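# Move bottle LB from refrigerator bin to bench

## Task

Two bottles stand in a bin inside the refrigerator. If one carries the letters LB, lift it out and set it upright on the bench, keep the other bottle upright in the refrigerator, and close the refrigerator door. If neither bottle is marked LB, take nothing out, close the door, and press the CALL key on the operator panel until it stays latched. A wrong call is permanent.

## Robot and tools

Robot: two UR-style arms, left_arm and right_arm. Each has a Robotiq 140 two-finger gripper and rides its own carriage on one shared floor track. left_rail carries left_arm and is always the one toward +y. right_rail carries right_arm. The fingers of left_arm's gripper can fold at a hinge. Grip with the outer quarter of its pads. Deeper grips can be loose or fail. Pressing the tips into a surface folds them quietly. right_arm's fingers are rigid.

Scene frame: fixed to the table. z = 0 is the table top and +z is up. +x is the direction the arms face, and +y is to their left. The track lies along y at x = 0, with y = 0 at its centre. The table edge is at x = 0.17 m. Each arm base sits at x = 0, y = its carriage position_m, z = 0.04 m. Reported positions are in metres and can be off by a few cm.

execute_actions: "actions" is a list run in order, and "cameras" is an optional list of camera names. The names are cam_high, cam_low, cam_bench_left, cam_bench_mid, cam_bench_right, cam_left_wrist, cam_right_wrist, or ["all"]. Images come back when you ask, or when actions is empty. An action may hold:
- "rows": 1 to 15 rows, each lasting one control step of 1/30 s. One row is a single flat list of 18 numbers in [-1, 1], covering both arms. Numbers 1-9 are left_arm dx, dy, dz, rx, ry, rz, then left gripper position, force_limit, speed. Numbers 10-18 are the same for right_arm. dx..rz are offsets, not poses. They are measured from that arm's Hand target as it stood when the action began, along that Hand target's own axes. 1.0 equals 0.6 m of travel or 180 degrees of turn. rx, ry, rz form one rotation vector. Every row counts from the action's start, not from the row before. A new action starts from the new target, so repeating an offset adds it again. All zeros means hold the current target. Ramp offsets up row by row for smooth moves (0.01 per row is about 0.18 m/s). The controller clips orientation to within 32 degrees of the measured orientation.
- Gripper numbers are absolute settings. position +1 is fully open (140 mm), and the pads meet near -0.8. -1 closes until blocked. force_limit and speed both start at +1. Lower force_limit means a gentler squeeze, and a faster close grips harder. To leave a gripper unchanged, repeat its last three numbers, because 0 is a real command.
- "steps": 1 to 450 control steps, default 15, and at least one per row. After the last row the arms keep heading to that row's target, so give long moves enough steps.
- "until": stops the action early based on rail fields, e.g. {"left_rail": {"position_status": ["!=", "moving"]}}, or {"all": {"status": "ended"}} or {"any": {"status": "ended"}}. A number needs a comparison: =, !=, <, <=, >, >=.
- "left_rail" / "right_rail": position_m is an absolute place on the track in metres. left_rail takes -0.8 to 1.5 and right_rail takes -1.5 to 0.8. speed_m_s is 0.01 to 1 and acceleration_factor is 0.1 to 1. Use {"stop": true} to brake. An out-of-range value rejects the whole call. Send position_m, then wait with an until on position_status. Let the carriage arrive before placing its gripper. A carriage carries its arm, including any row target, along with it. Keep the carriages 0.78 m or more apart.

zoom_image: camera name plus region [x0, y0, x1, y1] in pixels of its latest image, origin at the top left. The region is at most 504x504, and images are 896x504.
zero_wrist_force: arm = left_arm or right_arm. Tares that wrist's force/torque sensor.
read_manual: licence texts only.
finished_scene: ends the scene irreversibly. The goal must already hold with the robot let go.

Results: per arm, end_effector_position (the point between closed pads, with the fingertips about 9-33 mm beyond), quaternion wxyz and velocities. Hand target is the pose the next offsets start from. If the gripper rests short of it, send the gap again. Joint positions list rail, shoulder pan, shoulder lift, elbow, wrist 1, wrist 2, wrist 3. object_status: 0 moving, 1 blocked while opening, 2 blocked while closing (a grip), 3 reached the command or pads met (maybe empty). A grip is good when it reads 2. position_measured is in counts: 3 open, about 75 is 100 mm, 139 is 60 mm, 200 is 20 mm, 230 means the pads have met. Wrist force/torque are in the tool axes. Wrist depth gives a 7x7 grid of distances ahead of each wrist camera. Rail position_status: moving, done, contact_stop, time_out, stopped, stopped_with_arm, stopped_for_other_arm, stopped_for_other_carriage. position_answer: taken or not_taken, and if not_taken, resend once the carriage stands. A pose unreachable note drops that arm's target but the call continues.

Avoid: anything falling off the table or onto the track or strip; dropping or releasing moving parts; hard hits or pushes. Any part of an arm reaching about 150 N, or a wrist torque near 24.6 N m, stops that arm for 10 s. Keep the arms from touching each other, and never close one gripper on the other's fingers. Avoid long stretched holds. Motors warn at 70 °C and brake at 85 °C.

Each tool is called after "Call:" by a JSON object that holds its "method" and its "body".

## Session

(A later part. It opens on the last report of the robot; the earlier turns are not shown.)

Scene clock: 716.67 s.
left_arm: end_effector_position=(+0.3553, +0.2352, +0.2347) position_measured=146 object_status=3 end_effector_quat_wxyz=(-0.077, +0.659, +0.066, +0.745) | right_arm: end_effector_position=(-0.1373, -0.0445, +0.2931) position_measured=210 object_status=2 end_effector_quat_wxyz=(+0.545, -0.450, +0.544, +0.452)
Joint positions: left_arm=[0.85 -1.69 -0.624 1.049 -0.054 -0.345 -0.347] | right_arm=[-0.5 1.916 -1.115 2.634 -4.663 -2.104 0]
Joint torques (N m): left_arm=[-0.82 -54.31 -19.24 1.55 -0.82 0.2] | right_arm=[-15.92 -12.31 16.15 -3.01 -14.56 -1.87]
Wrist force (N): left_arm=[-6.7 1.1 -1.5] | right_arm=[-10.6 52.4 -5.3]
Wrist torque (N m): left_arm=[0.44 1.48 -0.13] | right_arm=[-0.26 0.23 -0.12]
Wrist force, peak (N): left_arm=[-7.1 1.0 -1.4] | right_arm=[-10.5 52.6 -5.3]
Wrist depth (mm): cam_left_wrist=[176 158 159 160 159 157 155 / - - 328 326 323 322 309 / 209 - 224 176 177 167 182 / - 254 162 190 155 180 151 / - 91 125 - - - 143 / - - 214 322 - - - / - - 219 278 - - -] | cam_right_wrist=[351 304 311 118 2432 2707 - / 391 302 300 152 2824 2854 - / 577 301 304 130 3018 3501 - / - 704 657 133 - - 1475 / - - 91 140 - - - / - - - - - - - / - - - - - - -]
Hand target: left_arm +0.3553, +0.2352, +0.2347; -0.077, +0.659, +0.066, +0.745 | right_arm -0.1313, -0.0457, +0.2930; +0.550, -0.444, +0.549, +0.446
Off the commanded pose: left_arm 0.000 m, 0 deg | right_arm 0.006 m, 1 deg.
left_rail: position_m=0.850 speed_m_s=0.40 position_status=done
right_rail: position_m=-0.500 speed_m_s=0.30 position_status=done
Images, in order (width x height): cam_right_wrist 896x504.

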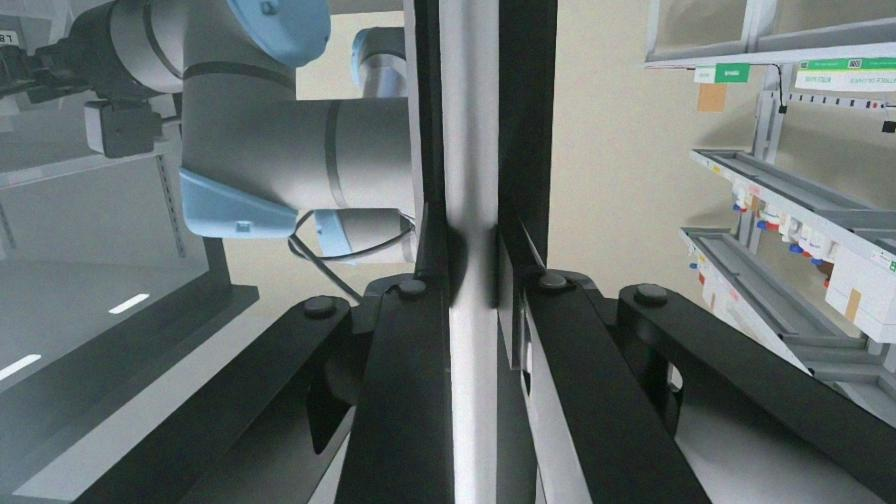

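Call:
{"method": "execute_actions", "body": {"actions": [{"rows":[[0,-0.002,0.034,0,0,0,-0.135,-1,-0.5,0,0.006,0,0,0,0,-1,0.4,-1]],"steps":15},{"rows":[[-0.001,-0.002,0.034,0,0,0,-0.135,-1,-0.5,0,0,0,0,0,0,-1,0.4,-1]],"steps":20}], "cameras": ["cam_left_wrist"]}}

Scene clock: 733.77 s.
left_arm: end_effector_position=(+0.3945, +0.2457, +0.2391) position_measured=146 object_status=3 end_effector_quat_wxyz=(-0.077, +0.659, +0.066, +0.745) | right_arm: end_effector_position=(-0.1377, -0.0444, +0.2930) position_measured=210 object_status=2 end_effector_quat_wxyz=(+0.547, -0.447, +0.547, +0.449)
Joint positions: left_arm=[0.85 -1.633 -0.627 1.048 0.017 -0.292 -0.419] | right_arm=[-0.5 1.93 -1.114 2.624 -4.654 -2.129 0]
Joint torques (N m): left_arm=[8.84 -47.95 -25.2 3.49 1.46 -1.18] | right_arm=[-11.67 -14.39 -5.62 0.48 -14.58 -1.18]
Wrist force (N): left_arm=[-6.8 0.9 -1.8] | right_arm=[-7.7 43.7 -4.0]
Wrist torque (N m): left_arm=[0.40 1.52 -0.13] | right_arm=[-0.18 0.14 -0.06]
Wrist force, peak (N): left_arm=[-6.8 1.4 -6.1] | right_arm=[-11.6 53.0 -5.5]
Wrist depth (mm): cam_left_wrist=[157 139 141 142 141 139 137 / - 230 289 292 286 285 278 / - 285 - 157 - 256 281 / 209 230 155 136 148 124 151 / - 91 108 - - - 132 / - - 186 331 - - - / - - - 244 - - -] | cam_right_wrist=[360 319 363 118 146 - - / 417 315 308 152 157 - - / 691 310 308 131 2736 2824 - / 742 637 - 133 - - - / - - - 140 - - - / - - - - - - - / - - - - - - -]
Hand target: left_arm +0.3945, +0.2457, +0.2391; -0.077, +0.659, +0.066, +0.745 | right_arm -0.1348, -0.0450, +0.2930; +0.550, -0.444, +0.549, +0.446
Off the commanded pose: left_arm 0.000 m, 0 deg | right_arm 0.003 m, 1 deg.
left_rail: position_m=0.850 speed_m_s=0.40 position_status=done
right_rail: position_m=-0.500 speed_m_s=0.30 position_status=done
Images, in order (width x height): cam_left_wrist 896x504.

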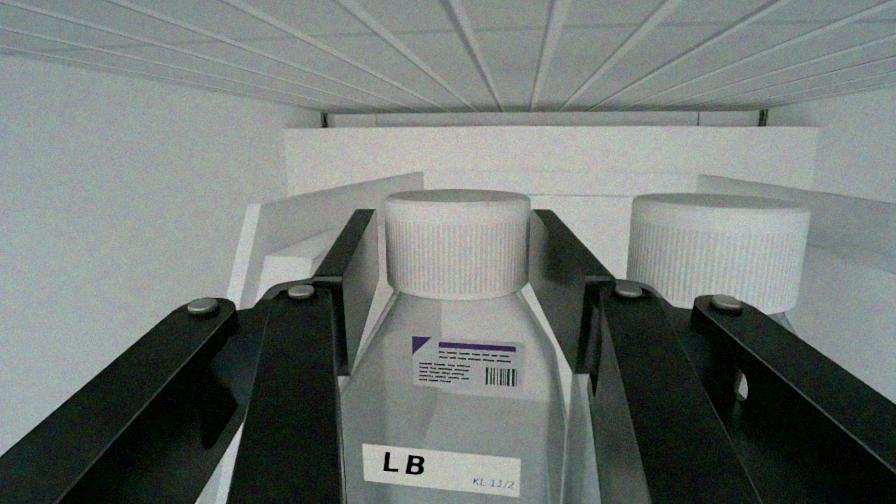

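Call:
{"method": "execute_actions", "body": {"actions": [{"rows":[[0,0,0,0,0,0,-1,-0.2,-1,0,0,0,0,0,0,-1,0.4,-1]],"steps":60}], "cameras": ["cam_left_wrist"]}}

Scene clock: 739.60 s.
left_arm: end_effector_position=(+0.3945, +0.2457, +0.2391) position_measured=159 object_status=2 end_effector_quat_wxyz=(-0.077, +0.659, +0.066, +0.745) | right_arm: end_effector_position=(-0.1377, -0.0444, +0.2930) position_measured=210 object_status=2 end_effector_quat_wxyz=(+0.547, -0.447, +0.547, +0.449)
Joint positions: left_arm=[0.85 -1.633 -0.627 1.048 0.017 -0.292 -0.419] | right_arm=[-0.5 1.93 -1.114 2.624 -4.654 -2.129 0]
Joint torques (N m): left_arm=[6.64 -60.19 -22.17 3.64 -2.64 -0.35] | right_arm=[-12.13 -19.58 -5.33 0.42 -14.73 0.47]
Wrist force (N): left_arm=[-8.9 1.1 -2.0] | right_arm=[-8.1 43.9 -3.8]
Wrist torque (N m): left_arm=[0.41 1.50 -0.08] | right_arm=[-0.16 0.14 -0.06]
Wrist force, peak (N): left_arm=[-9.2 1.0 -2.0] | right_arm=[-8.1 44.3 -3.9]
Wrist depth (mm): cam_left_wrist=[157 139 142 142 141 139 137 / - 224 291 350 292 287 280 / - 302 - 156 336 159 263 / - - 144 137 147 124 150 / - 90 109 - 117 103 149 / - - - 338 - - 131 / - - - 244 - - -] | cam_right_wrist=[363 319 349 118 2680 3242 - / 419 318 315 152 2794 - - / 526 310 307 131 3054 - - / - 361 689 133 170 4236 - / 547 - - 141 - - - / - - - - - - - / - - - - - - -]
Hand target: left_arm +0.3945, +0.2457, +0.2391; -0.077, +0.659, +0.066, +0.745 | right_arm -0.1348, -0.0450, +0.2930; +0.550, -0.444, +0.549, +0.446
Off the commanded pose: left_arm 0.000 m, 0 deg | right_arm 0.003 m, 1 deg.
left_rail: position_m=0.850 speed_m_s=0.40 position_status=done
right_rail: position_m=-0.500 speed_m_s=0.30 position_status=done
Images, in order (width x height): cam_left_wrist 896x504.

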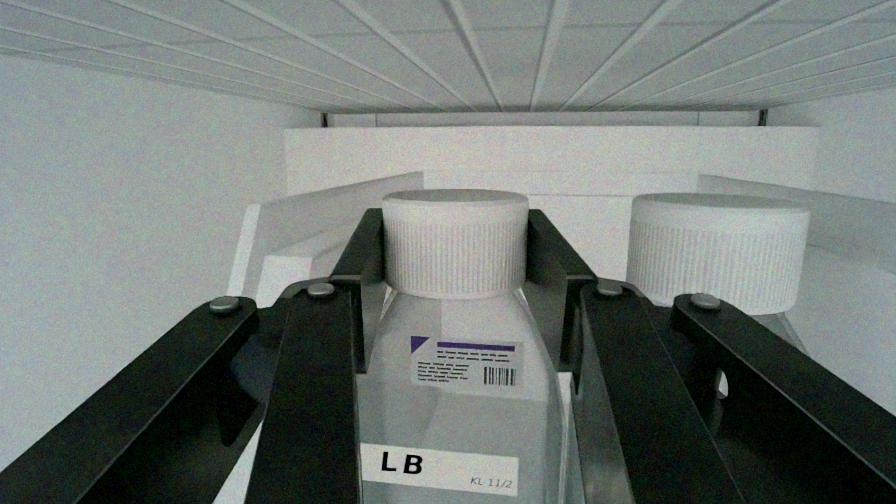

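Call:
{"method": "execute_actions", "body": {"actions": [{"rows":[[0.016,0,0.002,0,0,0,-1,-0.2,-1,0,0,0,0,0,0,-1,0.4,-1]],"steps":15},{"rows":[[0.017,0,0.002,0,0,0,-1,-0.2,-1,0,0,0,0,0,0,-1,0.4,-1]],"steps":15},{"rows":[[0.017,0,0.002,0,0,0,-1,-0.2,-1,0,0,0,0,0,0,-1,0.4,-1]],"steps":25}], "cameras": ["cam_left_wrist"]}}

Scene clock: 746.20 s.
left_arm: end_effector_position=(+0.3945, +0.2456, +0.2693) position_measured=159 object_status=2 end_effector_quat_wxyz=(-0.077, +0.659, +0.066, +0.745) | right_arm: end_effector_position=(-0.1377, -0.0444, +0.2930) position_measured=210 object_status=2 end_effector_quat_wxyz=(+0.547, -0.447, +0.547, +0.449)
Joint positions: left_arm=[0.85 -1.633 -0.658 1.026 0.071 -0.292 -0.419] | right_arm=[-0.5 1.93 -1.114 2.624 -4.654 -2.129 0]
Joint torques (N m): left_arm=[-8.3 -61.25 -27.77 4.32 -3.7 -1.03] | right_arm=[-11.85 -24.6 -0.55 0.4 -14.77 0.42]
Wrist force (N): left_arm=[-10.9 1.0 -2.0] | right_arm=[-8.4 43.9 -4.1]
Wrist torque (N m): left_arm=[0.42 1.49 -0.15] | right_arm=[-0.17 0.16 -0.06]
Wrist force, peak (N): left_arm=[-14.6 1.0 -2.4] | right_arm=[-8.4 44.3 -4.4]
Wrist depth (mm): cam_left_wrist=[- 87 84 80 76 - - / 92 89 85 140 79 127 - / 207 - - 156 - - 300 / 200 - - 137 145 233 216 / - 90 109 236 117 134 158 / - - - - - - 131 / - - - 136 - - -] | cam_right_wrist=[460 331 2794 118 147 - 1113 / 388 329 3018 152 2984 - 2020 / 695 325 311 131 2824 3203 - / 714 323 323 133 3283 - - / - - 91 140 - - - / - - - - - - - / - - - - - - -]
Hand target: left_arm +0.3945, +0.2456, +0.2693; -0.077, +0.659, +0.066, +0.745 | right_arm -0.1348, -0.0450, +0.2930; +0.550, -0.444, +0.549, +0.446
Off the commanded pose: left_arm 0.000 m, 0 deg | right_arm 0.003 m, 1 deg.
left_rail: position_m=0.850 speed_m_s=0.40 position_status=done
right_rail: position_m=-0.500 speed_m_s=0.30 position_status=done
Images, in order (width x height): cam_left_wrist 896x504.

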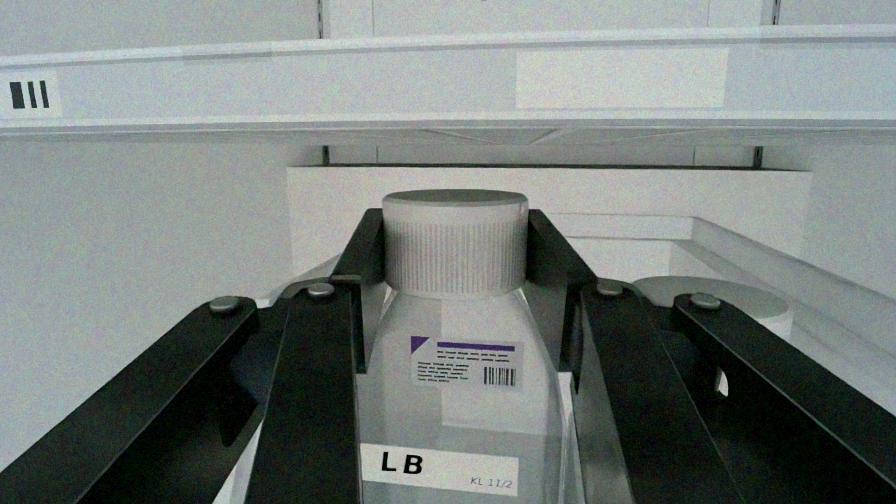

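Call:
{"method": "execute_actions", "body": {"actions": [{"rows":[[0.011,0,0.0014,0,0,0,-1,-0.2,-1,0,0,0,0,0,0,-1,0.4,-1]],"steps":12},{"rows":[[0.011,0,0.0014,0,0,0,-1,-0.2,-1,0,0,0,0,0,0,-1,0.4,-1]],"steps":25}], "cameras": ["cam_left_wrist"]}}

Scene clock: 760.43 s.
left_arm: end_effector_position=(+0.3945, +0.2456, +0.2826) position_measured=159 object_status=2 end_effector_quat_wxyz=(-0.077, +0.659, +0.066, +0.745) | right_arm: end_effector_position=(-0.1377, -0.0444, +0.2930) position_measured=210 object_status=2 end_effector_quat_wxyz=(+0.547, -0.447, +0.547, +0.449)
Joint positions: left_arm=[0.85 -1.633 -0.671 1.014 0.095 -0.292 -0.419] | right_arm=[-0.5 1.93 -1.114 2.624 -4.654 -2.129 0]
Joint torques (N m): left_arm=[5.69 -62.73 -26.78 4.43 0.71 -1.3] | right_arm=[-12.6 -24.66 6.37 0.43 -14.68 0.15]
Wrist force (N): left_arm=[-10.9 0.9 -1.8] | right_arm=[-8.5 43.8 -4.0]
Wrist torque (N m): left_arm=[0.41 1.51 -0.13] | right_arm=[-0.18 0.17 -0.06]
Wrist force, peak (N): left_arm=[-13.6 1.0 -2.3] | right_arm=[-8.5 44.4 -4.1]
Wrist depth (mm): cam_left_wrist=[- 239 - - - 407 320 / - 89 87 - - - 299 / - 92 88 85 81 77 75 / - - - 137 148 - 295 / - 90 109 268 117 - 183 / - - 208 239 - - - / - - - 138 - - -] | cam_right_wrist=[- 341 - 118 147 2918 - / 392 332 354 152 - - - / 474 331 324 130 165 2707 - / 719 326 318 133 169 3324 - / 560 - - 140 - - - / - - - - - - - / - - - - - - -]
Hand target: left_arm +0.3945, +0.2456, +0.2826; -0.077, +0.659, +0.066, +0.745 | right_arm -0.1348, -0.0450, +0.2930; +0.550, -0.444, +0.549, +0.446
Off the commanded pose: left_arm 0.000 m, 0 deg | right_arm 0.003 m, 1 deg.
left_rail: position_m=0.850 speed_m_s=0.40 position_status=done
right_rail: position_m=-0.500 speed_m_s=0.30 position_status=done
Images, in order (width x height): cam_left_wrist 896x504.

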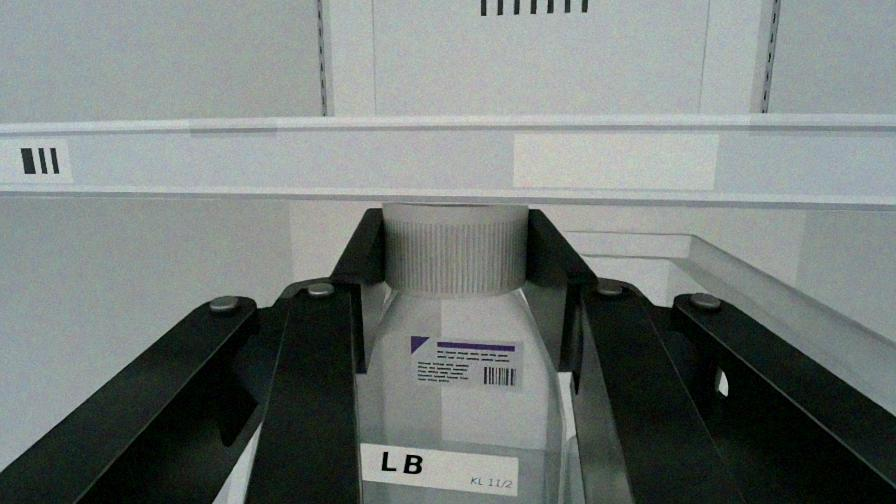

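Call:
{"method": "execute_actions", "body": {"actions": [{"rows":[[0.003,-0.005,-0.0243,0,0,0,-1,-0.2,-1,0,0,0,0,0,0,-1,0.4,-1]],"steps":20}]}}

Call:
{"method": "execute_actions", "body": {"actions": [{"rows":[[0.003,-0.005,-0.0243,0,0,0,-1,-0.2,-1,0,0,0,0,0,0,-1,0.4,-1]],"steps":20}], "cameras": ["cam_left_wrist"]}}

Scene clock: 767.93 s.
left_arm: end_effector_position=(+0.3795, +0.2456, +0.2826) position_measured=159 object_status=2 end_effector_quat_wxyz=(-0.077, +0.659, +0.066, +0.745) | right_arm: end_effector_position=(-0.1377, -0.0444, +0.2930) position_measured=210 object_status=2 end_effector_quat_wxyz=(+0.547, -0.447, +0.547, +0.449)
Joint positions: left_arm=[0.85 -1.656 -0.684 1.035 0.057 -0.313 -0.388] | right_arm=[-0.5 1.93 -1.114 2.624 -4.654 -2.129 0]
Joint torques (N m): left_arm=[-9.46 -60.23 -15.47 0.24 -3.72 1.48] | right_arm=[-12.78 -23.94 7.34 0.33 -14.76 -0.05]
Wrist force (N): left_arm=[-10.9 1.0 -1.9] | right_arm=[-8.6 43.9 -4.3]
Wrist torque (N m): left_arm=[0.43 1.47 -0.25] | right_arm=[-0.17 0.21 -0.05]
Wrist force, peak (N): left_arm=[-11.7 2.3 1.4] | right_arm=[-8.4 44.2 -4.4]
Wrist depth (mm): cam_left_wrist=[204 260 - - - - 302 / - 108 101 96 93 90 284 / - 108 103 99 95 91 88 / - - - 137 145 336 297 / - 92 109 234 - 103 191 / - - 207 384 - - - / - - - 136 - - -] | cam_right_wrist=[- 360 335 118 146 - - / 390 335 335 152 - - 2764 / 475 331 324 130 2951 2794 - / - 326 333 133 - 2794 - / 549 - 91 140 - 92 - / - - - - - - - / - - - - - - -]
Hand target: left_arm +0.3795, +0.2456, +0.2826; -0.077, +0.659, +0.066, +0.745 | right_arm -0.1348, -0.0450, +0.2930; +0.550, -0.444, +0.549, +0.446
Off the commanded pose: left_arm 0.000 m, 0 deg | right_arm 0.003 m, 1 deg.
left_rail: position_m=0.850 speed_m_s=0.40 position_status=done
right_rail: position_m=-0.500 speed_m_s=0.30 position_status=done

Scene clock: 768.80 s.
left_arm: end_effector_position=(+0.3645, +0.2455, +0.2826) position_measured=159 object_status=2 end_effector_quat_wxyz=(-0.077, +0.659, +0.066, +0.745) | right_arm: end_effector_position=(-0.1377, -0.0444, +0.2930) position_measured=210 object_status=2 end_effector_quat_wxyz=(+0.547, -0.447, +0.547, +0.449)
Joint positions: left_arm=[0.85 -1.678 -0.695 1.053 0.024 -0.334 -0.36] | right_arm=[-0.5 1.93 -1.114 2.624 -4.654 -2.129 0]
Joint torques (N m): left_arm=[-8.58 -60.02 -15.27 0.21 -3.22 1.38] | right_arm=[-13.01 -23.82 7.44 0.43 -14.76 0.21]
Wrist force (N): left_arm=[-10.9 1.3 -2.2] | right_arm=[-8.6 43.6 -4.4]
Wrist torque (N m): left_arm=[0.47 1.47 -0.25] | right_arm=[-0.22 0.20 -0.06]
Wrist force, peak (N): left_arm=[-11.9 2.2 2.3] | right_arm=[-8.3 44.2 -4.2]
Wrist depth (mm): cam_left_wrist=[- - - - - 431 323 / 195 223 367 - - 406 301 / 128 124 118 132 109 105 102 / - - - 136 146 - 317 / - 90 109 392 - - 190 / - - - - - - - / - - - 140 - - -] | cam_right_wrist=[- 368 327 118 2707 - - / 395 347 333 152 2680 2794 - / 507 331 326 130 162 - - / - 327 328 133 3164 2707 - / - - - 141 - - - / - - - - - - - / - - - - - - -]
Hand target: left_arm +0.3645, +0.2455, +0.2826; -0.077, +0.659, +0.066, +0.745 | right_arm -0.1348, -0.0450, +0.2930; +0.550, -0.444, +0.549, +0.446
Off the commanded pose: left_arm 0.000 m, 0 deg | right_arm 0.003 m, 1 deg.
left_rail: position_m=0.850 speed_m_s=0.40 position_status=done
right_rail: position_m=-0.500 speed_m_s=0.30 position_status=done
Images, in order (width x height): cam_left_wrist 896x504.

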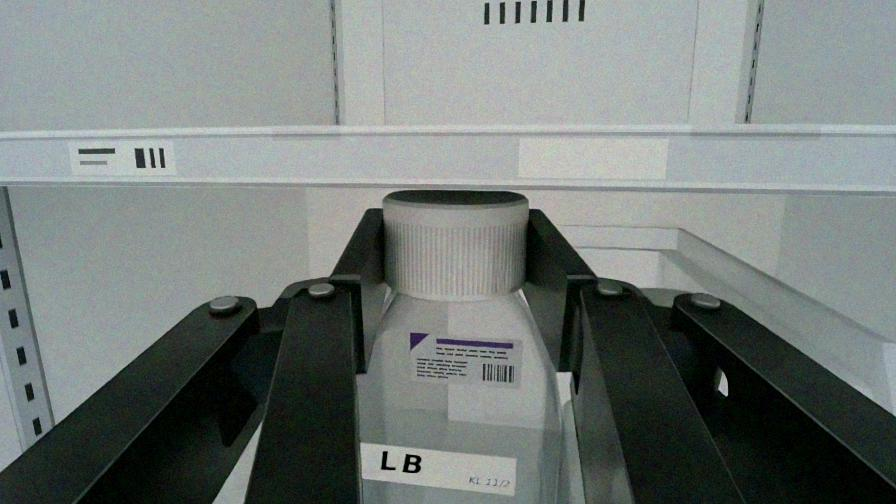

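Call:
{"method": "execute_actions", "body": {"actions": [{"rows":[[0.003,-0.005,-0.0243,0,0,0,-1,-0.2,-1,0,0,0,0,0,0,-1,0.4,-1]],"steps":15},{"rows":[[0.004,-0.0067,-0.0324,0,0,0,-1,-0.2,-1,0,0,0,0,0,0,-1,0.4,-1]],"steps":15},{"rows":[[0.004,-0.0067,-0.0324,0,0,0,-1,-0.2,-1,0,0,0,0,0,0,-1,0.4,-1]],"steps":15},{"rows":[[0.006,-0.01,-0.0486,0,0,0,-1,-0.2,-1,0,0,0,0,0,0,-1,0.4,-1]],"steps":20}]}}

Call:
{"method": "execute_actions", "body": {"actions": [{"rows":[[0.006,-0.01,-0.0486,0,0,0,-1,-0.2,-1,0,0,0,0,0,0,-1,0.4,-1]],"steps":20},{"rows":[[0.006,-0.01,-0.0486,0,0,0,-1,-0.2,-1,0,0,0,0,0,0,-1,0.4,-1]],"steps":20}], "cameras": ["cam_left_wrist","cam_right_wrist"]}}

Scene clock: 777.37 s.
left_arm: end_effector_position=(+0.2796, +0.2453, +0.2827) position_measured=159 object_status=2 end_effector_quat_wxyz=(-0.077, +0.659, +0.066, +0.745) | right_arm: end_effector_position=(-0.1377, -0.0444, +0.2930) position_measured=210 object_status=2 end_effector_quat_wxyz=(+0.547, -0.447, +0.547, +0.449)
Joint positions: left_arm=[0.85 -1.806 -0.728 1.106 -0.096 -0.455 -0.252] | right_arm=[-0.5 1.93 -1.114 2.624 -4.654 -2.129 0]
Joint torques (N m): left_arm=[-11.91 -58.89 -14.89 0.52 -3.2 1.56] | right_arm=[-14.27 -24.7 6.76 0.15 -14.63 -0.03]
Wrist force (N): left_arm=[-11.0 2.5 0.3] | right_arm=[-8.2 44.3 -4.2]
Wrist torque (N m): left_arm=[0.50 1.59 -0.42] | right_arm=[-0.16 0.12 -0.07]
Wrist force, peak (N): left_arm=[-13.7 4.6 6.6] | right_arm=[-9.1 44.9 -4.3]
Wrist depth (mm): cam_left_wrist=[200 231 - - - - 324 / 198 - - - - - 270 / 205 217 208 161 191 182 270 / 214 319 - 135 149 308 319 / 219 91 109 318 117 209 298 / - - - 414 - - - / - - - 329 - - -] | cam_right_wrist=[- 1484 320 118 146 - - / 402 367 322 152 - - - / - 433 321 129 2886 - - / - 689 323 133 168 - - / - - 91 141 - - 1876 / - - - - - - - / - - - - - - -]
Hand target: left_arm +0.2796, +0.2453, +0.2827; -0.077, +0.659, +0.066, +0.745 | right_arm -0.1348, -0.0450, +0.2930; +0.550, -0.444, +0.549, +0.446
Off the commanded pose: left_arm 0.000 m, 0 deg | right_arm 0.003 m, 1 deg.
left_rail: position_m=0.850 speed_m_s=0.40 position_status=done
right_rail: position_m=-0.500 speed_m_s=0.30 position_status=done

Scene clock: 778.90 s.
left_arm: end_effector_position=(+0.2196, +0.2451, +0.2827) position_measured=159 object_status=2 end_effector_quat_wxyz=(-0.077, +0.659, +0.066, +0.745) | right_arm: end_effector_position=(-0.1377, -0.0444, +0.2930) position_measured=210 object_status=2 end_effector_quat_wxyz=(+0.547, -0.447, +0.547, +0.449)
Joint positions: left_arm=[0.85 -1.894 -0.726 1.1 -0.134 -0.54 -0.204] | right_arm=[-0.5 1.93 -1.114 2.624 -4.654 -2.129 0]
Joint torques (N m): left_arm=[-12.02 -46.31 -26.9 0.42 -3.05 1.57] | right_arm=[-13.75 -23.75 7.3 0.35 -14.77 -0.01]
Wrist force (N): left_arm=[-10.1 2.1 1.0] | right_arm=[-8.4 44.4 -4.0]
Wrist torque (N m): left_arm=[0.51 1.56 -0.37] | right_arm=[-0.14 0.19 -0.06]
Wrist force, peak (N): left_arm=[-11.9 4.0 7.1] | right_arm=[-8.3 44.6 -4.2]
Wrist depth (mm): cam_left_wrist=[3140 - - - - 540 310 / - - - 616 - 433 308 / - - 269 158 250 243 271 / - 274 - 137 144 439 319 / - 91 109 152 116 103 301 / - - - 302 - - - / - - - 224 - - -] | cam_right_wrist=[- 567 340 118 2736 - - / - 382 345 152 2707 - - / 582 668 434 130 330 337 - / - - - 133 - 354 - / - - - 140 - - - / - - - - - - - / - - - - - - -]
Hand target: left_arm +0.2196, +0.2451, +0.2827; -0.077, +0.659, +0.066, +0.745 | right_arm -0.1348, -0.0450, +0.2930; +0.550, -0.444, +0.549, +0.446
Off the commanded pose: left_arm 0.000 m, 0 deg | right_arm 0.003 m, 1 deg.
left_rail: position_m=0.850 speed_m_s=0.40 position_status=done
right_rail: position_m=-0.500 speed_m_s=0.30 position_status=done
Images, in order (width x height): cam_left_wrist 896x504, cam_right_wrist 896x504.

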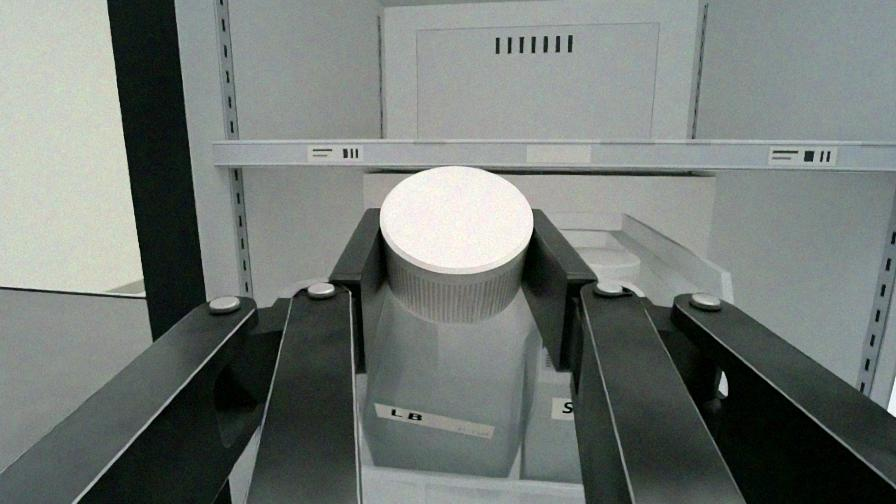

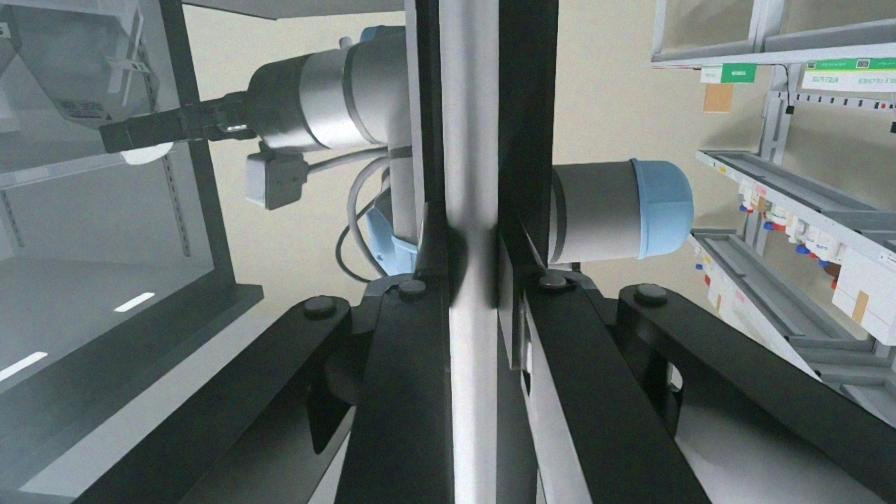

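Call:
{"method": "execute_actions", "body": {"actions": [{"rows":[[0.04,0,0.005,0,0,0,-1,-0.2,-1,0,0,0,0,0,0,-1,0.4,-1]],"steps":20},{"rows":[[0.043,0,0.005,0,0,0,-1,-0.2,-1,0,0,0,0,0,0,-1,0.4,-1]],"steps":30}], "cameras": ["cam_left_wrist"]}}

Scene clock: 787.03 s.
left_arm: end_effector_position=(+0.2195, +0.2450, +0.3329) position_measured=159 object_status=2 end_effector_quat_wxyz=(-0.077, +0.659, +0.066, +0.745) | right_arm: end_effector_position=(-0.1377, -0.0444, +0.2930) position_measured=210 object_status=2 end_effector_quat_wxyz=(+0.547, -0.447, +0.547, +0.449)
Joint positions: left_arm=[0.85 -1.894 -0.769 1.043 -0.034 -0.54 -0.204] | right_arm=[-0.5 1.93 -1.114 2.624 -4.654 -2.129 0]
Joint torques (N m): left_arm=[-7.3 -59.3 -28.34 4.61 -2.91 -0.95] | right_arm=[-14 -24.22 7.77 0.23 -14.84 -0.04]
Wrist force (N): left_arm=[-10.8 1.4 -1.7] | right_arm=[-8.1 43.9 -4.3]
Wrist torque (N m): left_arm=[0.51 1.51 -0.18] | right_arm=[-0.17 0.09 -0.06]
Wrist force, peak (N): left_arm=[-18.9 1.1 -1.4] | right_arm=[-8.4 44.7 -4.4]
Wrist depth (mm): cam_left_wrist=[- 249 - - - - 308 / - 255 - - - 522 306 / - 269 - 500 468 478 305 / - 280 284 138 149 250 244 / - 90 109 299 - 103 301 / - - - - - - - / - - - 131 - - -] | cam_right_wrist=[- - 3054 118 146 - - / - - 360 152 155 2626 - / 551 411 366 129 2707 3455 - / - - - 133 167 - - / - - - 141 - - 1811 / - - - - - - - / - - - - - - -]
Hand target: left_arm +0.2195, +0.2450, +0.3329; -0.077, +0.659, +0.066, +0.745 | right_arm -0.1348, -0.0450, +0.2930; +0.550, -0.444, +0.549, +0.446
Off the commanded pose: left_arm 0.000 m, 0 deg | right_arm 0.003 m, 1 deg.
left_rail: position_m=0.850 speed_m_s=0.40 position_status=done
right_rail: position_m=-0.500 speed_m_s=0.30 position_status=done
Images, in order (width x height): cam_left_wrist 896x504.

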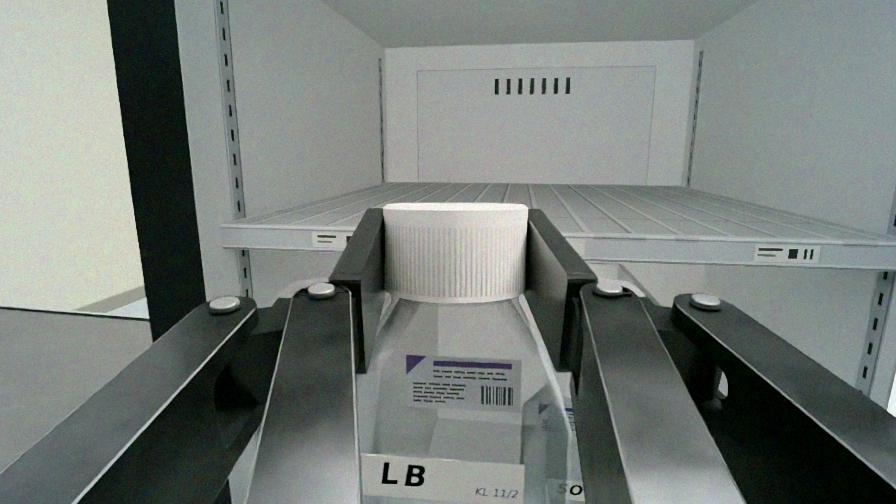

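Call:
{"method": "execute_actions", "body": {"actions": [{"rows":[[0.008,-0.013,-0.065,0,0,0,-1,-0.2,-1,0,0,0,0,0,0,-1,0.4,-1]],"steps":15},{"rows":[[0.008,-0.013,-0.065,0,0,0,-1,-0.2,-1,0,0,0,0,0,0,-1,0.4,-1]],"steps":25},{"left_rail":{"position_m":1.3,"speed_m_s":0.3,"acceleration_factor":0.4},"rows":[[0,0,0,0,0,0,-1,-0.2,-1,0,0,0,0,0,0,-1,0.4,-1]],"steps":150,"until":{"left_rail":{"position_status":["!=","moving"]}}}], "cameras": ["cam_left_wrist","cam_bench_left"]}}

Scene clock: 797.73 s.
left_arm: end_effector_position=(+0.1394, +0.6943, +0.3329) position_measured=159 object_status=2 end_effector_quat_wxyz=(-0.077, +0.659, +0.066, +0.745) | right_arm: end_effector_position=(-0.1377, -0.0444, +0.2930) position_measured=210 object_status=2 end_effector_quat_wxyz=(+0.547, -0.447, +0.547, +0.449)
Joint positions: left_arm=[1.3 -2.005 -0.737 0.984 -0.043 -0.648 -0.16] | right_arm=[-0.5 1.93 -1.114 2.624 -4.654 -2.129 0]
Joint torques (N m): left_arm=[-7.7 -59 -22.28 4.13 -1.68 1.37] | right_arm=[-14.66 -24.1 7.3 0.23 -14.79 -0.12]
Wrist force (N): left_arm=[-10.9 1.0 -2.2] | right_arm=[-8.5 44.3 -4.1]
Wrist torque (N m): left_arm=[0.44 1.48 -0.24] | right_arm=[-0.08 0.18 -0.05]
Wrist force, peak (N): left_arm=[-11.1 0.6 -7.4] | right_arm=[-8.2 44.5 -4.0]
Wrist depth (mm): cam_left_wrist=[2601 - - - - 493 - / - 3344 - - - 552 363 / - 3433 - 152 - 535 361 / - 3678 - 137 146 585 358 / - 90 109 143 - - 326 / - - - - - - 296 / - - - 140 - - -] | cam_right_wrist=[505 - - 118 147 2680 1320 / - 648 - 153 158 - 2525 / 590 3283 - 129 725 2794 - / 736 - 3752 133 - - - / - - 91 141 - - - / - - - - - - - / - - - - - - -]
Hand target: left_arm +0.1394, +0.6943, +0.3329; -0.077, +0.659, +0.066, +0.745 | right_arm -0.1348, -0.0450, +0.2930; +0.550, -0.444, +0.549, +0.446
Off the commanded pose: left_arm 0.000 m, 0 deg | right_arm 0.003 m, 1 deg.
left_rail: position_m=1.300 speed_m_s=0.30 position_status=done
right_rail: position_m=-0.500 speed_m_s=0.30 position_status=done
Images, in order (width x height): cam_bench_left 896x504, cam_left_wrist 896x504.

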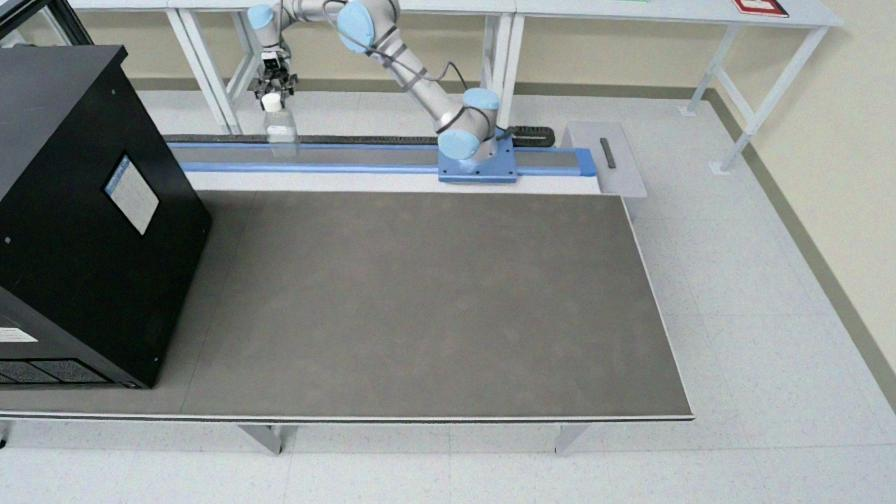

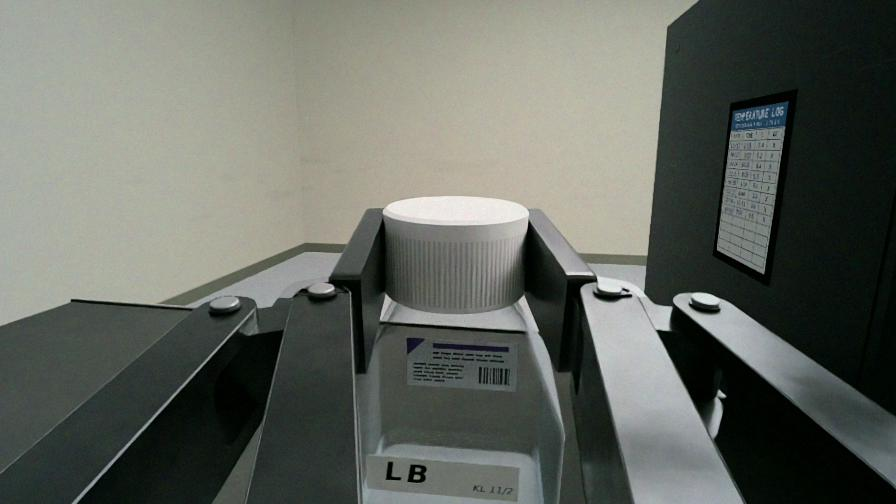

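Call:
{"method": "execute_actions", "body": {"actions": [{"rows":[[-0.0115,-0.002,0.093,0,0,0,-1,-0.2,-1,0,0,0,0,0,0,-1,0.4,-1]],"steps":18},{"rows":[[-0.0115,-0.002,0.093,0,0,0,-1,-0.2,-1,0,0,0,0,0,0,-1,0.4,-1]],"steps":18},{"rows":[[-0.0115,-0.002,0.093,0,0,0,-1,-0.2,-1,0,0,0,0,0,0,-1,0.4,-1]],"steps":18},{"rows":[[-0.0115,-0.002,0.093,0,0,0,-1,-0.2,-1,0,0,0,0,0,0,-1,0.4,-1]],"steps":25},{"rows":[[-0.083,0,-0.0103,0,0,0,-1,-0.2,-1,0,0,0,0,0,0,-1,0.4,-1]],"steps":20},{"rows":[[-0.083,0,-0.0103,0,0,0,-1,-0.2,-1,0,0,0,0,0,0,-1,0.4,-1]],"steps":20},{"rows":[[-0.083,0,-0.0103,0,0,0,-1,-0.2,-1,0,0,0,0,0,0,-1,0.4,-1]],"steps":35}], "cameras": ["cam_left_wrist","cam_bench_left"]}}

Call:
{"method": "zoom_image", "body": {"camera": "cam_bench_left", "region": [150, 80, 450, 280]}}

Scene clock: 813.00 s.
left_arm: end_effector_position=(+0.3584, +0.7450, +0.1823) position_measured=159 object_status=2 end_effector_quat_wxyz=(-0.077, +0.659, +0.066, +0.745) | right_arm: end_effector_position=(-0.1377, -0.0444, +0.2930) position_measured=210 object_status=2 end_effector_quat_wxyz=(+0.547, -0.447, +0.547, +0.449)
Joint positions: left_arm=[1.3 -1.697 -0.691 1.336 -0.282 -0.351 -0.34] | right_arm=[-0.5 1.93 -1.114 2.624 -4.654 -2.129 0]
Joint torques (N m): left_arm=[-10.93 -44.53 -12.18 0.12 -3.06 1.73] | right_arm=[-14.04 -24.05 8.11 0.27 -14.73 -0.31]
Wrist force (N): left_arm=[-10.8 1.3 -2.0] | right_arm=[-8.5 44.2 -4.2]
Wrist torque (N m): left_arm=[0.49 1.49 -0.26] | right_arm=[-0.10 0.18 -0.06]
Wrist force, peak (N): left_arm=[-20.6 1.8 -3.1] | right_arm=[-8.6 44.3 -4.0]
Wrist depth (mm): cam_left_wrist=[- - - - - - 379 / - - - 4951 - - 461 / - - - - 4221 6436 - / - 3731 - 138 149 - 409 / - 90 109 144 - - - / - - - - - - - / - - - 136 - - -] | cam_right_wrist=[499 628 899 118 144 2135 - / - - - 152 - - 2245 / 691 660 - 129 - - 1662 / 698 642 3979 133 - - - / - - - 140 - - - / 486 - - - - - - / - - - - - - -]
Hand target: left_arm +0.3584, +0.7450, +0.1823; -0.077, +0.659, +0.066, +0.745 | right_arm -0.1348, -0.0450, +0.2930; +0.550, -0.444, +0.549, +0.446
Off the commanded pose: left_arm 0.000 m, 0 deg | right_arm 0.003 m, 1 deg.
left_rail: position_m=1.300 speed_m_s=0.30 position_status=done
right_rail: position_m=-0.500 speed_m_s=0.30 position_status=done
Images, in order (width x height): cam_bench_left 896x504, cam_left_wrist 896x504.

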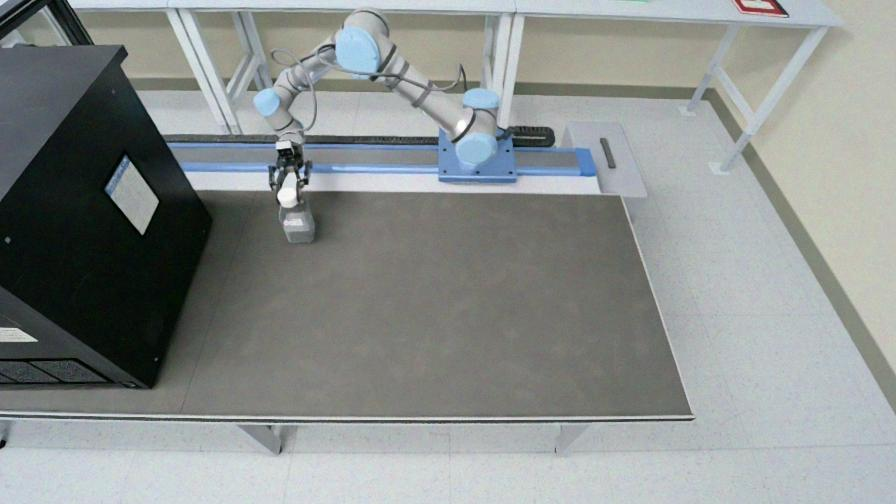

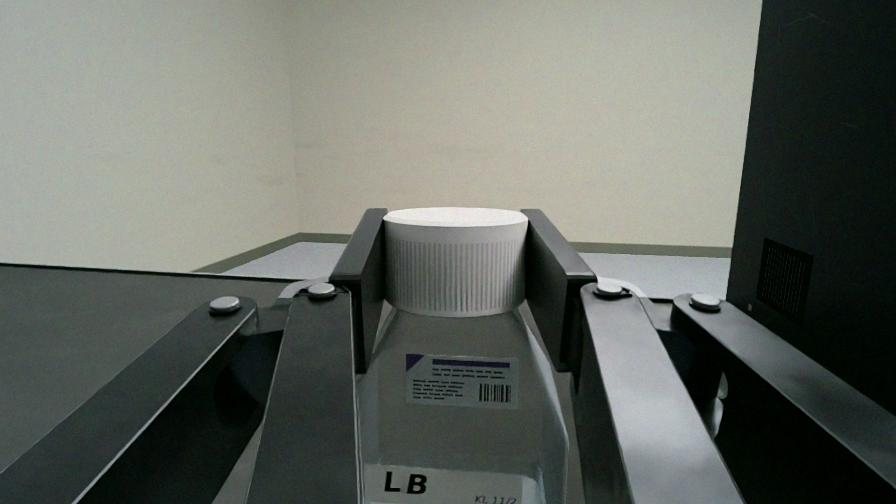

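Scaled by 1.680.

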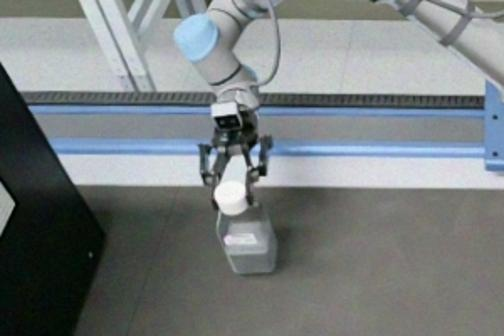

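Call:
{"method": "execute_actions", "body": {"actions": [{"rows":[[-0.04,0,-0.005,0,0,0,-1,-0.2,-1,0,0,0,0,0,0,-1,0.4,-1]],"steps":20},{"rows":[[-0.02,0,-0.0025,0,0,0,-1,-0.2,-1,0,0,0,0,0,0,-1,0.4,-1]],"steps":20}]}}

Call:
{"method": "execute_actions", "body": {"actions": [{"rows":[[-0.01,0,-0.00125,0,0,0,-1,-0.2,-1,0,0,0,0,0,0,-1,0.4,-1]],"steps":20}], "cameras": ["cam_left_wrist"]}}

Scene clock: 822.97 s.
left_arm: end_effector_position=(+0.3584, +0.7459, +0.1484) position_measured=159 object_status=2 end_effector_quat_wxyz=(-0.083, +0.658, +0.060, +0.746) | right_arm: end_effector_position=(-0.1377, -0.0444, +0.2930) position_measured=210 object_status=2 end_effector_quat_wxyz=(+0.547, -0.447, +0.547, +0.449)
Joint positions: left_arm=[1.3 -1.697 -0.636 1.34 -0.322 -0.352 -0.341] | right_arm=[-0.5 1.93 -1.114 2.624 -4.654 -2.129 0]
Joint torques (N m): left_arm=[9.69 25.38 11.05 -13.42 4 1.34] | right_arm=[-15.35 -23.94 7.51 0.25 -14.67 -0.41]
Wrist force (N): left_arm=[141.6 30.8 11.6] | right_arm=[-8.4 43.7 -4.3]
Wrist torque (N m): left_arm=[0.66 2.41 -2.45] | right_arm=[-0.20 0.15 -0.06]
Wrist force, peak (N): left_arm=[150.2 35.7 20.4] | right_arm=[-8.6 44.3 -4.0]
Wrist depth (mm): cam_left_wrist=[- - 5048 - - - - / 2429 4597 5048 - - 5478 - / 2654 3786 5149 135 - 5987 - / - - - 135 139 3102 475 / - 91 109 - 117 102 - / - - - - - - - / - - - 133 - - -] | cam_right_wrist=[- 602 791 117 147 2653 - / 544 - - 126 - - - / 561 725 - 129 164 - - / 719 - - 133 2984 - - / - 609 - 140 - - - / - - - - - - - / - - - - - - -]
Hand target: left_arm +0.3583, +0.7451, +0.1460; -0.077, +0.659, +0.066, +0.745 | right_arm -0.1348, -0.0450, +0.2930; +0.550, -0.444, +0.549, +0.446
Off the commanded pose: left_arm 0.003 m, 1 deg | right_arm 0.003 m, 1 deg.
left_rail: position_m=1.300 speed_m_s=0.30 position_status=done
right_rail: position_m=-0.500 speed_m_s=0.30 position_status=done

Scene clock: 833.07 s.
left_arm: end_effector_position=(+0.3581, +0.7462, +0.1519) position_measured=159 object_status=2 end_effector_quat_wxyz=(-0.084, +0.657, +0.060, +0.747) | right_arm: end_effector_position=(-0.1377, -0.0444, +0.2930) position_measured=210 object_status=2 end_effector_quat_wxyz=(+0.547, -0.447, +0.547, +0.449)
Joint positions: left_arm=[1.3 -1.697 -0.639 1.337 -0.313 -0.354 -0.342] | right_arm=[-0.5 1.93 -1.114 2.624 -4.654 -2.129 0]
Joint torques (N m): left_arm=[-2.03 -42.05 -16.14 1.55 -0.87 0.54] | right_arm=[-14.21 -24.16 8.14 0.5 -14.72 -0.58]
Wrist force (N): left_arm=[18.5 5.0 0.2] | right_arm=[-8.5 43.9 -3.8]
Wrist torque (N m): left_arm=[0.55 1.38 -1.64] | right_arm=[-0.15 0.19 -0.06]
Wrist force, peak (N): left_arm=[148.3 32.3 12.9] | right_arm=[-8.2 44.3 -3.9]
Wrist depth (mm): cam_left_wrist=[- 4681 - - - - - / 2575 - 3961 - - - - / 2798 4517 5254 136 4221 - - / - - - 135 4087 - 435 / - 90 109 - - - 404 / - - - 349 - - - / - - - 134 - - -] | cam_right_wrist=[- 618 884 118 146 - - / - 608 3126 126 - - - / 687 710 3455 129 - 3090 - / 740 693 - 133 - 3203 - / 543 - 91 140 - - - / - - - - - - - / - - - - - - -]
Hand target: left_arm +0.3581, +0.7462, +0.1519; -0.084, +0.657, +0.060, +0.747 (not the last commanded pose) | right_arm -0.1348, -0.0450, +0.2930; +0.550, -0.444, +0.549, +0.446
Tool commands: left_gripper/position=-1.0 left_gripper/force_limit=-0.2 left_gripper/speed=-1.0 right_gripper/position=-1.0 right_gripper/force_limit=+0.4 right_gripper/speed=-1.0
Off the commanded pose: left_arm 0.012 m, 1 deg | right_arm 0.003 m, 1 deg.
FORCE FAULT: contact force on the left arm reached its limit, and that arm stopped for 10 seconds. The contact can be on any part of that arm, not only on its tool. That arm's remaining commands of this call were not run. That arm's target is now where it stood when the stop ended, not its last command. That arm accepts commands again.
left_rail: position_m=1.300 speed_m_s=0.30 position_status=done
right_rail: position_m=-0.500 speed_m_s=0.30 position_status=done
Images, in order (width x height): cam_left_wrist 896x504.

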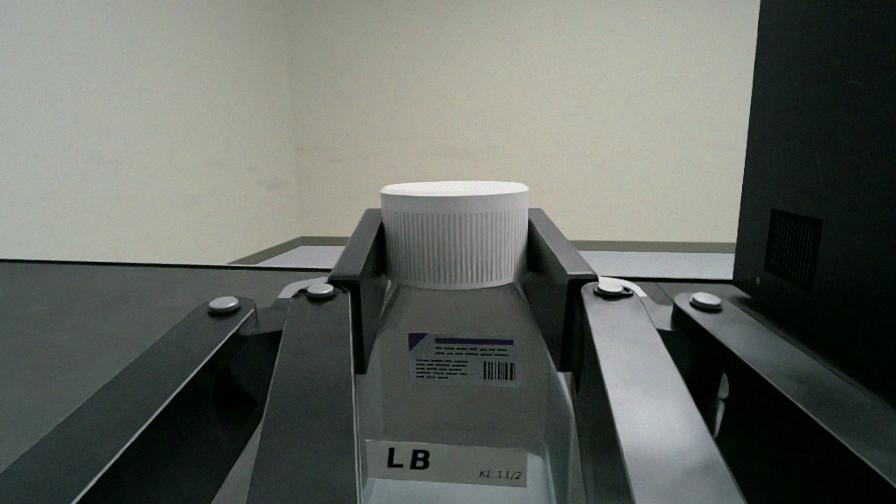

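Call:
{"method": "execute_actions", "body": {"actions": [{"rows":[[0,0,0,0,0,0,-0.14,-1,-1,0,0,0,0,0,0,-1,0.4,-1]],"steps":40},{"rows":[[0,0,-0.04,0,0,0,-0.14,-1,-1,0,0,0,0,0,0,-1,0.4,-1]],"steps":20},{"rows":[[0,0,-0.1,0,0,0,-0.14,-1,-1,0,0,0,0,0,0,-1,0.4,-1]],"steps":35}], "cameras": ["cam_left_wrist","cam_bench_left"]}}

Scene clock: 840.93 s.
left_arm: end_effector_position=(+0.2765, +0.7294, +0.1410) position_measured=146 object_status=3 end_effector_quat_wxyz=(-0.084, +0.657, +0.060, +0.747) | right_arm: end_effector_position=(-0.1377, -0.0444, +0.2930) position_measured=210 object_status=2 end_effector_quat_wxyz=(+0.547, -0.447, +0.547, +0.449)
Joint positions: left_arm=[1.3 -1.823 -0.615 1.313 -0.407 -0.473 -0.238] | right_arm=[-0.5 1.93 -1.114 2.624 -4.654 -2.129 0]
Joint torques (N m): left_arm=[-10.13 -45.09 -21.03 -0.27 -2.63 1.35] | right_arm=[-14.27 -24.23 6.96 0.49 -14.73 -0.73]
Wrist force (N): left_arm=[2.6 1.9 -1.4] | right_arm=[-8.3 43.9 -4.1]
Wrist torque (N m): left_arm=[0.64 -0.50 -0.25] | right_arm=[-0.16 0.14 -0.06]
Wrist force, peak (N): left_arm=[19.2 6.0 3.3] | right_arm=[-8.6 44.2 -3.9]
Wrist depth (mm): cam_left_wrist=[- - - - 4291 560 414 / - 4517 - 4439 - - - / - - - - - - - / - - 163 - 155 547 436 / - 90 108 214 - - - / - - - - - - - / - - - - - - -] | cam_right_wrist=[- 577 842 116 736 2736 1108 / - 648 - 152 2707 2707 - / 548 668 - 129 - - 1443 / - - - 133 - - - / - - - 141 - 92 - / - - - - - - - / - - - - - - -]
Hand target: left_arm +0.2765, +0.7294, +0.1410; -0.084, +0.657, +0.060, +0.747 | right_arm -0.1348, -0.0450, +0.2930; +0.550, -0.444, +0.549, +0.446
Off the commanded pose: left_arm 0.000 m, 0 deg | right_arm 0.003 m, 1 deg.
left_rail: position_m=1.300 speed_m_s=0.30 position_status=done
right_rail: position_m=-0.500 speed_m_s=0.30 position_status=done
Images, in order (width x height): cam_bench_left 896x504, cam_left_wrist 896x504.

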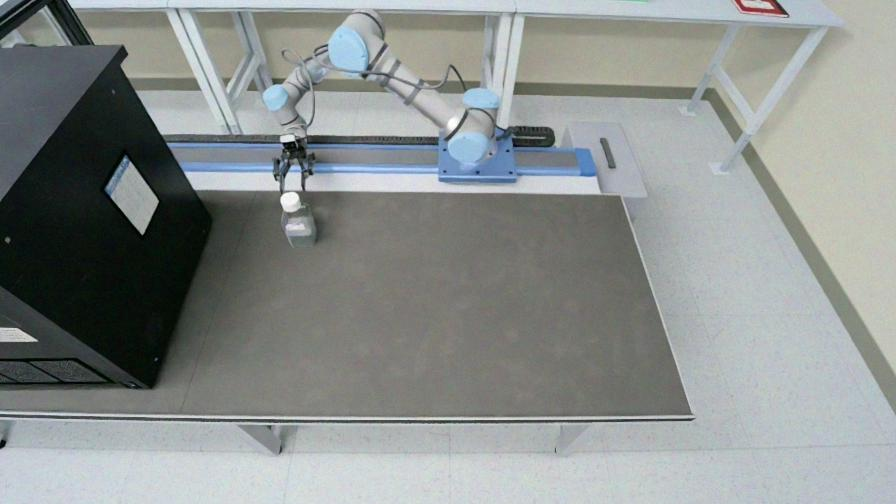

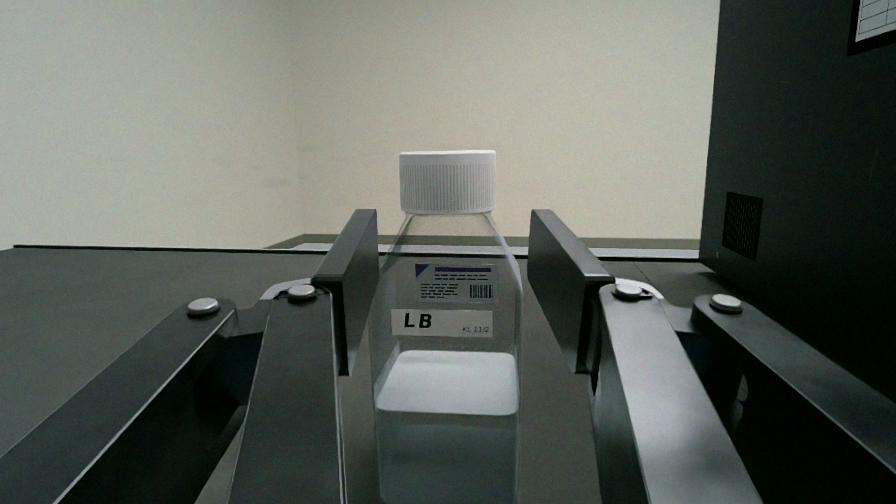

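Call:
{"method": "execute_actions", "body": {"actions": [{"rows":[[0.05,0,-0.1,0,0,0,-0.14,-1,-1,0,0.0195,0.0622,0.01744,0,0,-1,0.4,-1]],"steps":18},{"rows":[[0,0,0,0,0,0,-0.14,-1,-1,0,0.0124,0.0626,0.01744,0,0,-1,0.4,-1]],"steps":16},{"rows":[[0,0,0,0,0,0,-0.14,-1,-1,0,0.0104,0.0629,0.01744,0,0,-1,0.4,-1]],"steps":16},{"rows":[[0,0,0,0,0,0,-0.14,-1,-1,0,0.0083,0.0632,0.01744,0,0,-1,0.4,-1]],"steps":18}]}}

Scene clock: 858.73 s.
left_arm: end_effector_position=(+0.2146, +0.7160, +0.1629) position_measured=146 object_status=3 end_effector_quat_wxyz=(-0.084, +0.657, +0.060, +0.747) | right_arm: end_effector_position=(-0.1209, +0.1070, +0.2934) position_measured=210 object_status=2 end_effector_quat_wxyz=(+0.595, -0.382, +0.594, +0.384)
Joint positions: left_arm=[1.3 -1.911 -0.621 1.249 -0.38 -0.558 -0.19] | right_arm=[-0.5 1.896 -0.98 2.158 -4.323 -2.323 0]
Joint torques (N m): left_arm=[-10.15 -44.93 -23.75 3.86 -2.67 1.65] | right_arm=[-17.42 -38.35 -24.45 -4.3 -5.63 1.08]
Wrist force (N): left_arm=[2.5 1.7 -1.6] | right_arm=[19.3 18.7 1.2]
Wrist torque (N m): left_arm=[0.58 -0.48 -0.26] | right_arm=[1.19 -0.08 -0.05]
Wrist force, peak (N): left_arm=[-1.1 2.2 9.0] | right_arm=[-45.1 51.1 -18.8]
Wrist depth (mm): cam_left_wrist=[3065 - - - - - 391 / 2627 5254 - - - 2994 371 / - 3786 - 3678 - - 347 / - 926 162 4597 155 - - / - 91 - - - - 350 / - - - - - - - / - - - 303 - - -] | cam_right_wrist=[- 532 - 146 526 523 - / - - - 157 549 - 2245 / 470 555 - 160 861 - - / 718 - - 133 - 2951 - / 543 586 95 139 - 2764 - / - - - - - - - / - - - - - - -]
Hand target: left_arm +0.2146, +0.7160, +0.1629; -0.084, +0.657, +0.060, +0.747 | right_arm -0.1210, +0.1071, +0.2935; +0.595, -0.382, +0.594, +0.384
Off the commanded pose: left_arm 0.000 m, 0 deg | right_arm 0.000 m, 0 deg.
left_rail: position_m=1.300 speed_m_s=0.30 position_status=done
right_rail: position_m=-0.500 speed_m_s=0.30 position_status=done

Works well. Continue.

Call:
{"method": "execute_actions", "body": {"actions": [{"rows":[[0,0,0,0,0,0,-0.14,-1,-1,0,0.008,0.0633,0.01744,0,0,-1,0.4,-1]],"steps":16},{"rows":[[0,0,0,0,0,0,-0.14,-1,-1,0,0.0042,0.0635,0.01744,0,0,-1,0.4,-1]],"steps":16},{"rows":[[0,0,0,0,0,0,-0.14,-1,-1,0,0.0021,0.0635,0.01744,0,0,-1,0.4,-1]],"steps":16},{"rows":[[0,0,0,0,0,0,-0.14,-1,-1,0,0.0001,0.0635,0.01744,0,0,-1,0.4,-1]],"steps":18}]}}

Scene clock: 865.03 s.
left_arm: end_effector_position=(+0.2146, +0.7160, +0.1629) position_measured=146 object_status=3 end_effector_quat_wxyz=(-0.084, +0.657, +0.060, +0.747) | right_arm: end_effector_position=(-0.0545, +0.2435, +0.2937) position_measured=210 object_status=2 end_effector_quat_wxyz=(+0.633, -0.314, +0.633, +0.316)
Joint positions: left_arm=[1.3 -1.911 -0.621 1.249 -0.38 -0.558 -0.19] | right_arm=[-0.5 1.781 -0.795 1.716 -4.065 -2.427 0.001]
Joint torques (N m): left_arm=[-9.62 -45.69 -23.26 3.81 -2.61 1.59] | right_arm=[-8 -58.85 -38.24 -4.91 0.22 1.15]
Wrist force (N): left_arm=[2.6 1.7 -1.7] | right_arm=[31.7 2.2 1.8]
Wrist torque (N m): left_arm=[0.56 -0.51 -0.26] | right_arm=[1.88 -0.05 -0.01]
Wrist force, peak (N): left_arm=[2.9 1.8 -1.7] | right_arm=[-33.1 51.3 -12.9]
Wrist depth (mm): cam_left_wrist=[- 3259 5987 - 4597 579 389 / 2524 3301 3961 - - - - / - - 4858 4951 5987 556 - / - - 163 4517 155 690 - / - 90 - - - - - / - - - - - - - / - - - - - - -] | cam_right_wrist=[- - - 144 476 450 341 / - 451 482 155 - 560 358 / 456 487 4528 153 - 700 540 / - - 544 135 2886 - - / - - 97 140 - - 2284 / - - - - - - - / - - - - - - -]
Hand target: left_arm +0.2146, +0.7160, +0.1629; -0.084, +0.657, +0.060, +0.747 | right_arm -0.0546, +0.2436, +0.2938; +0.633, -0.314, +0.633, +0.316
Off the commanded pose: left_arm 0.000 m, 0 deg | right_arm 0.000 m, 0 deg.
left_rail: position_m=1.300 speed_m_s=0.30 position_status=done
right_rail: position_m=-0.500 speed_m_s=0.30 position_status=done


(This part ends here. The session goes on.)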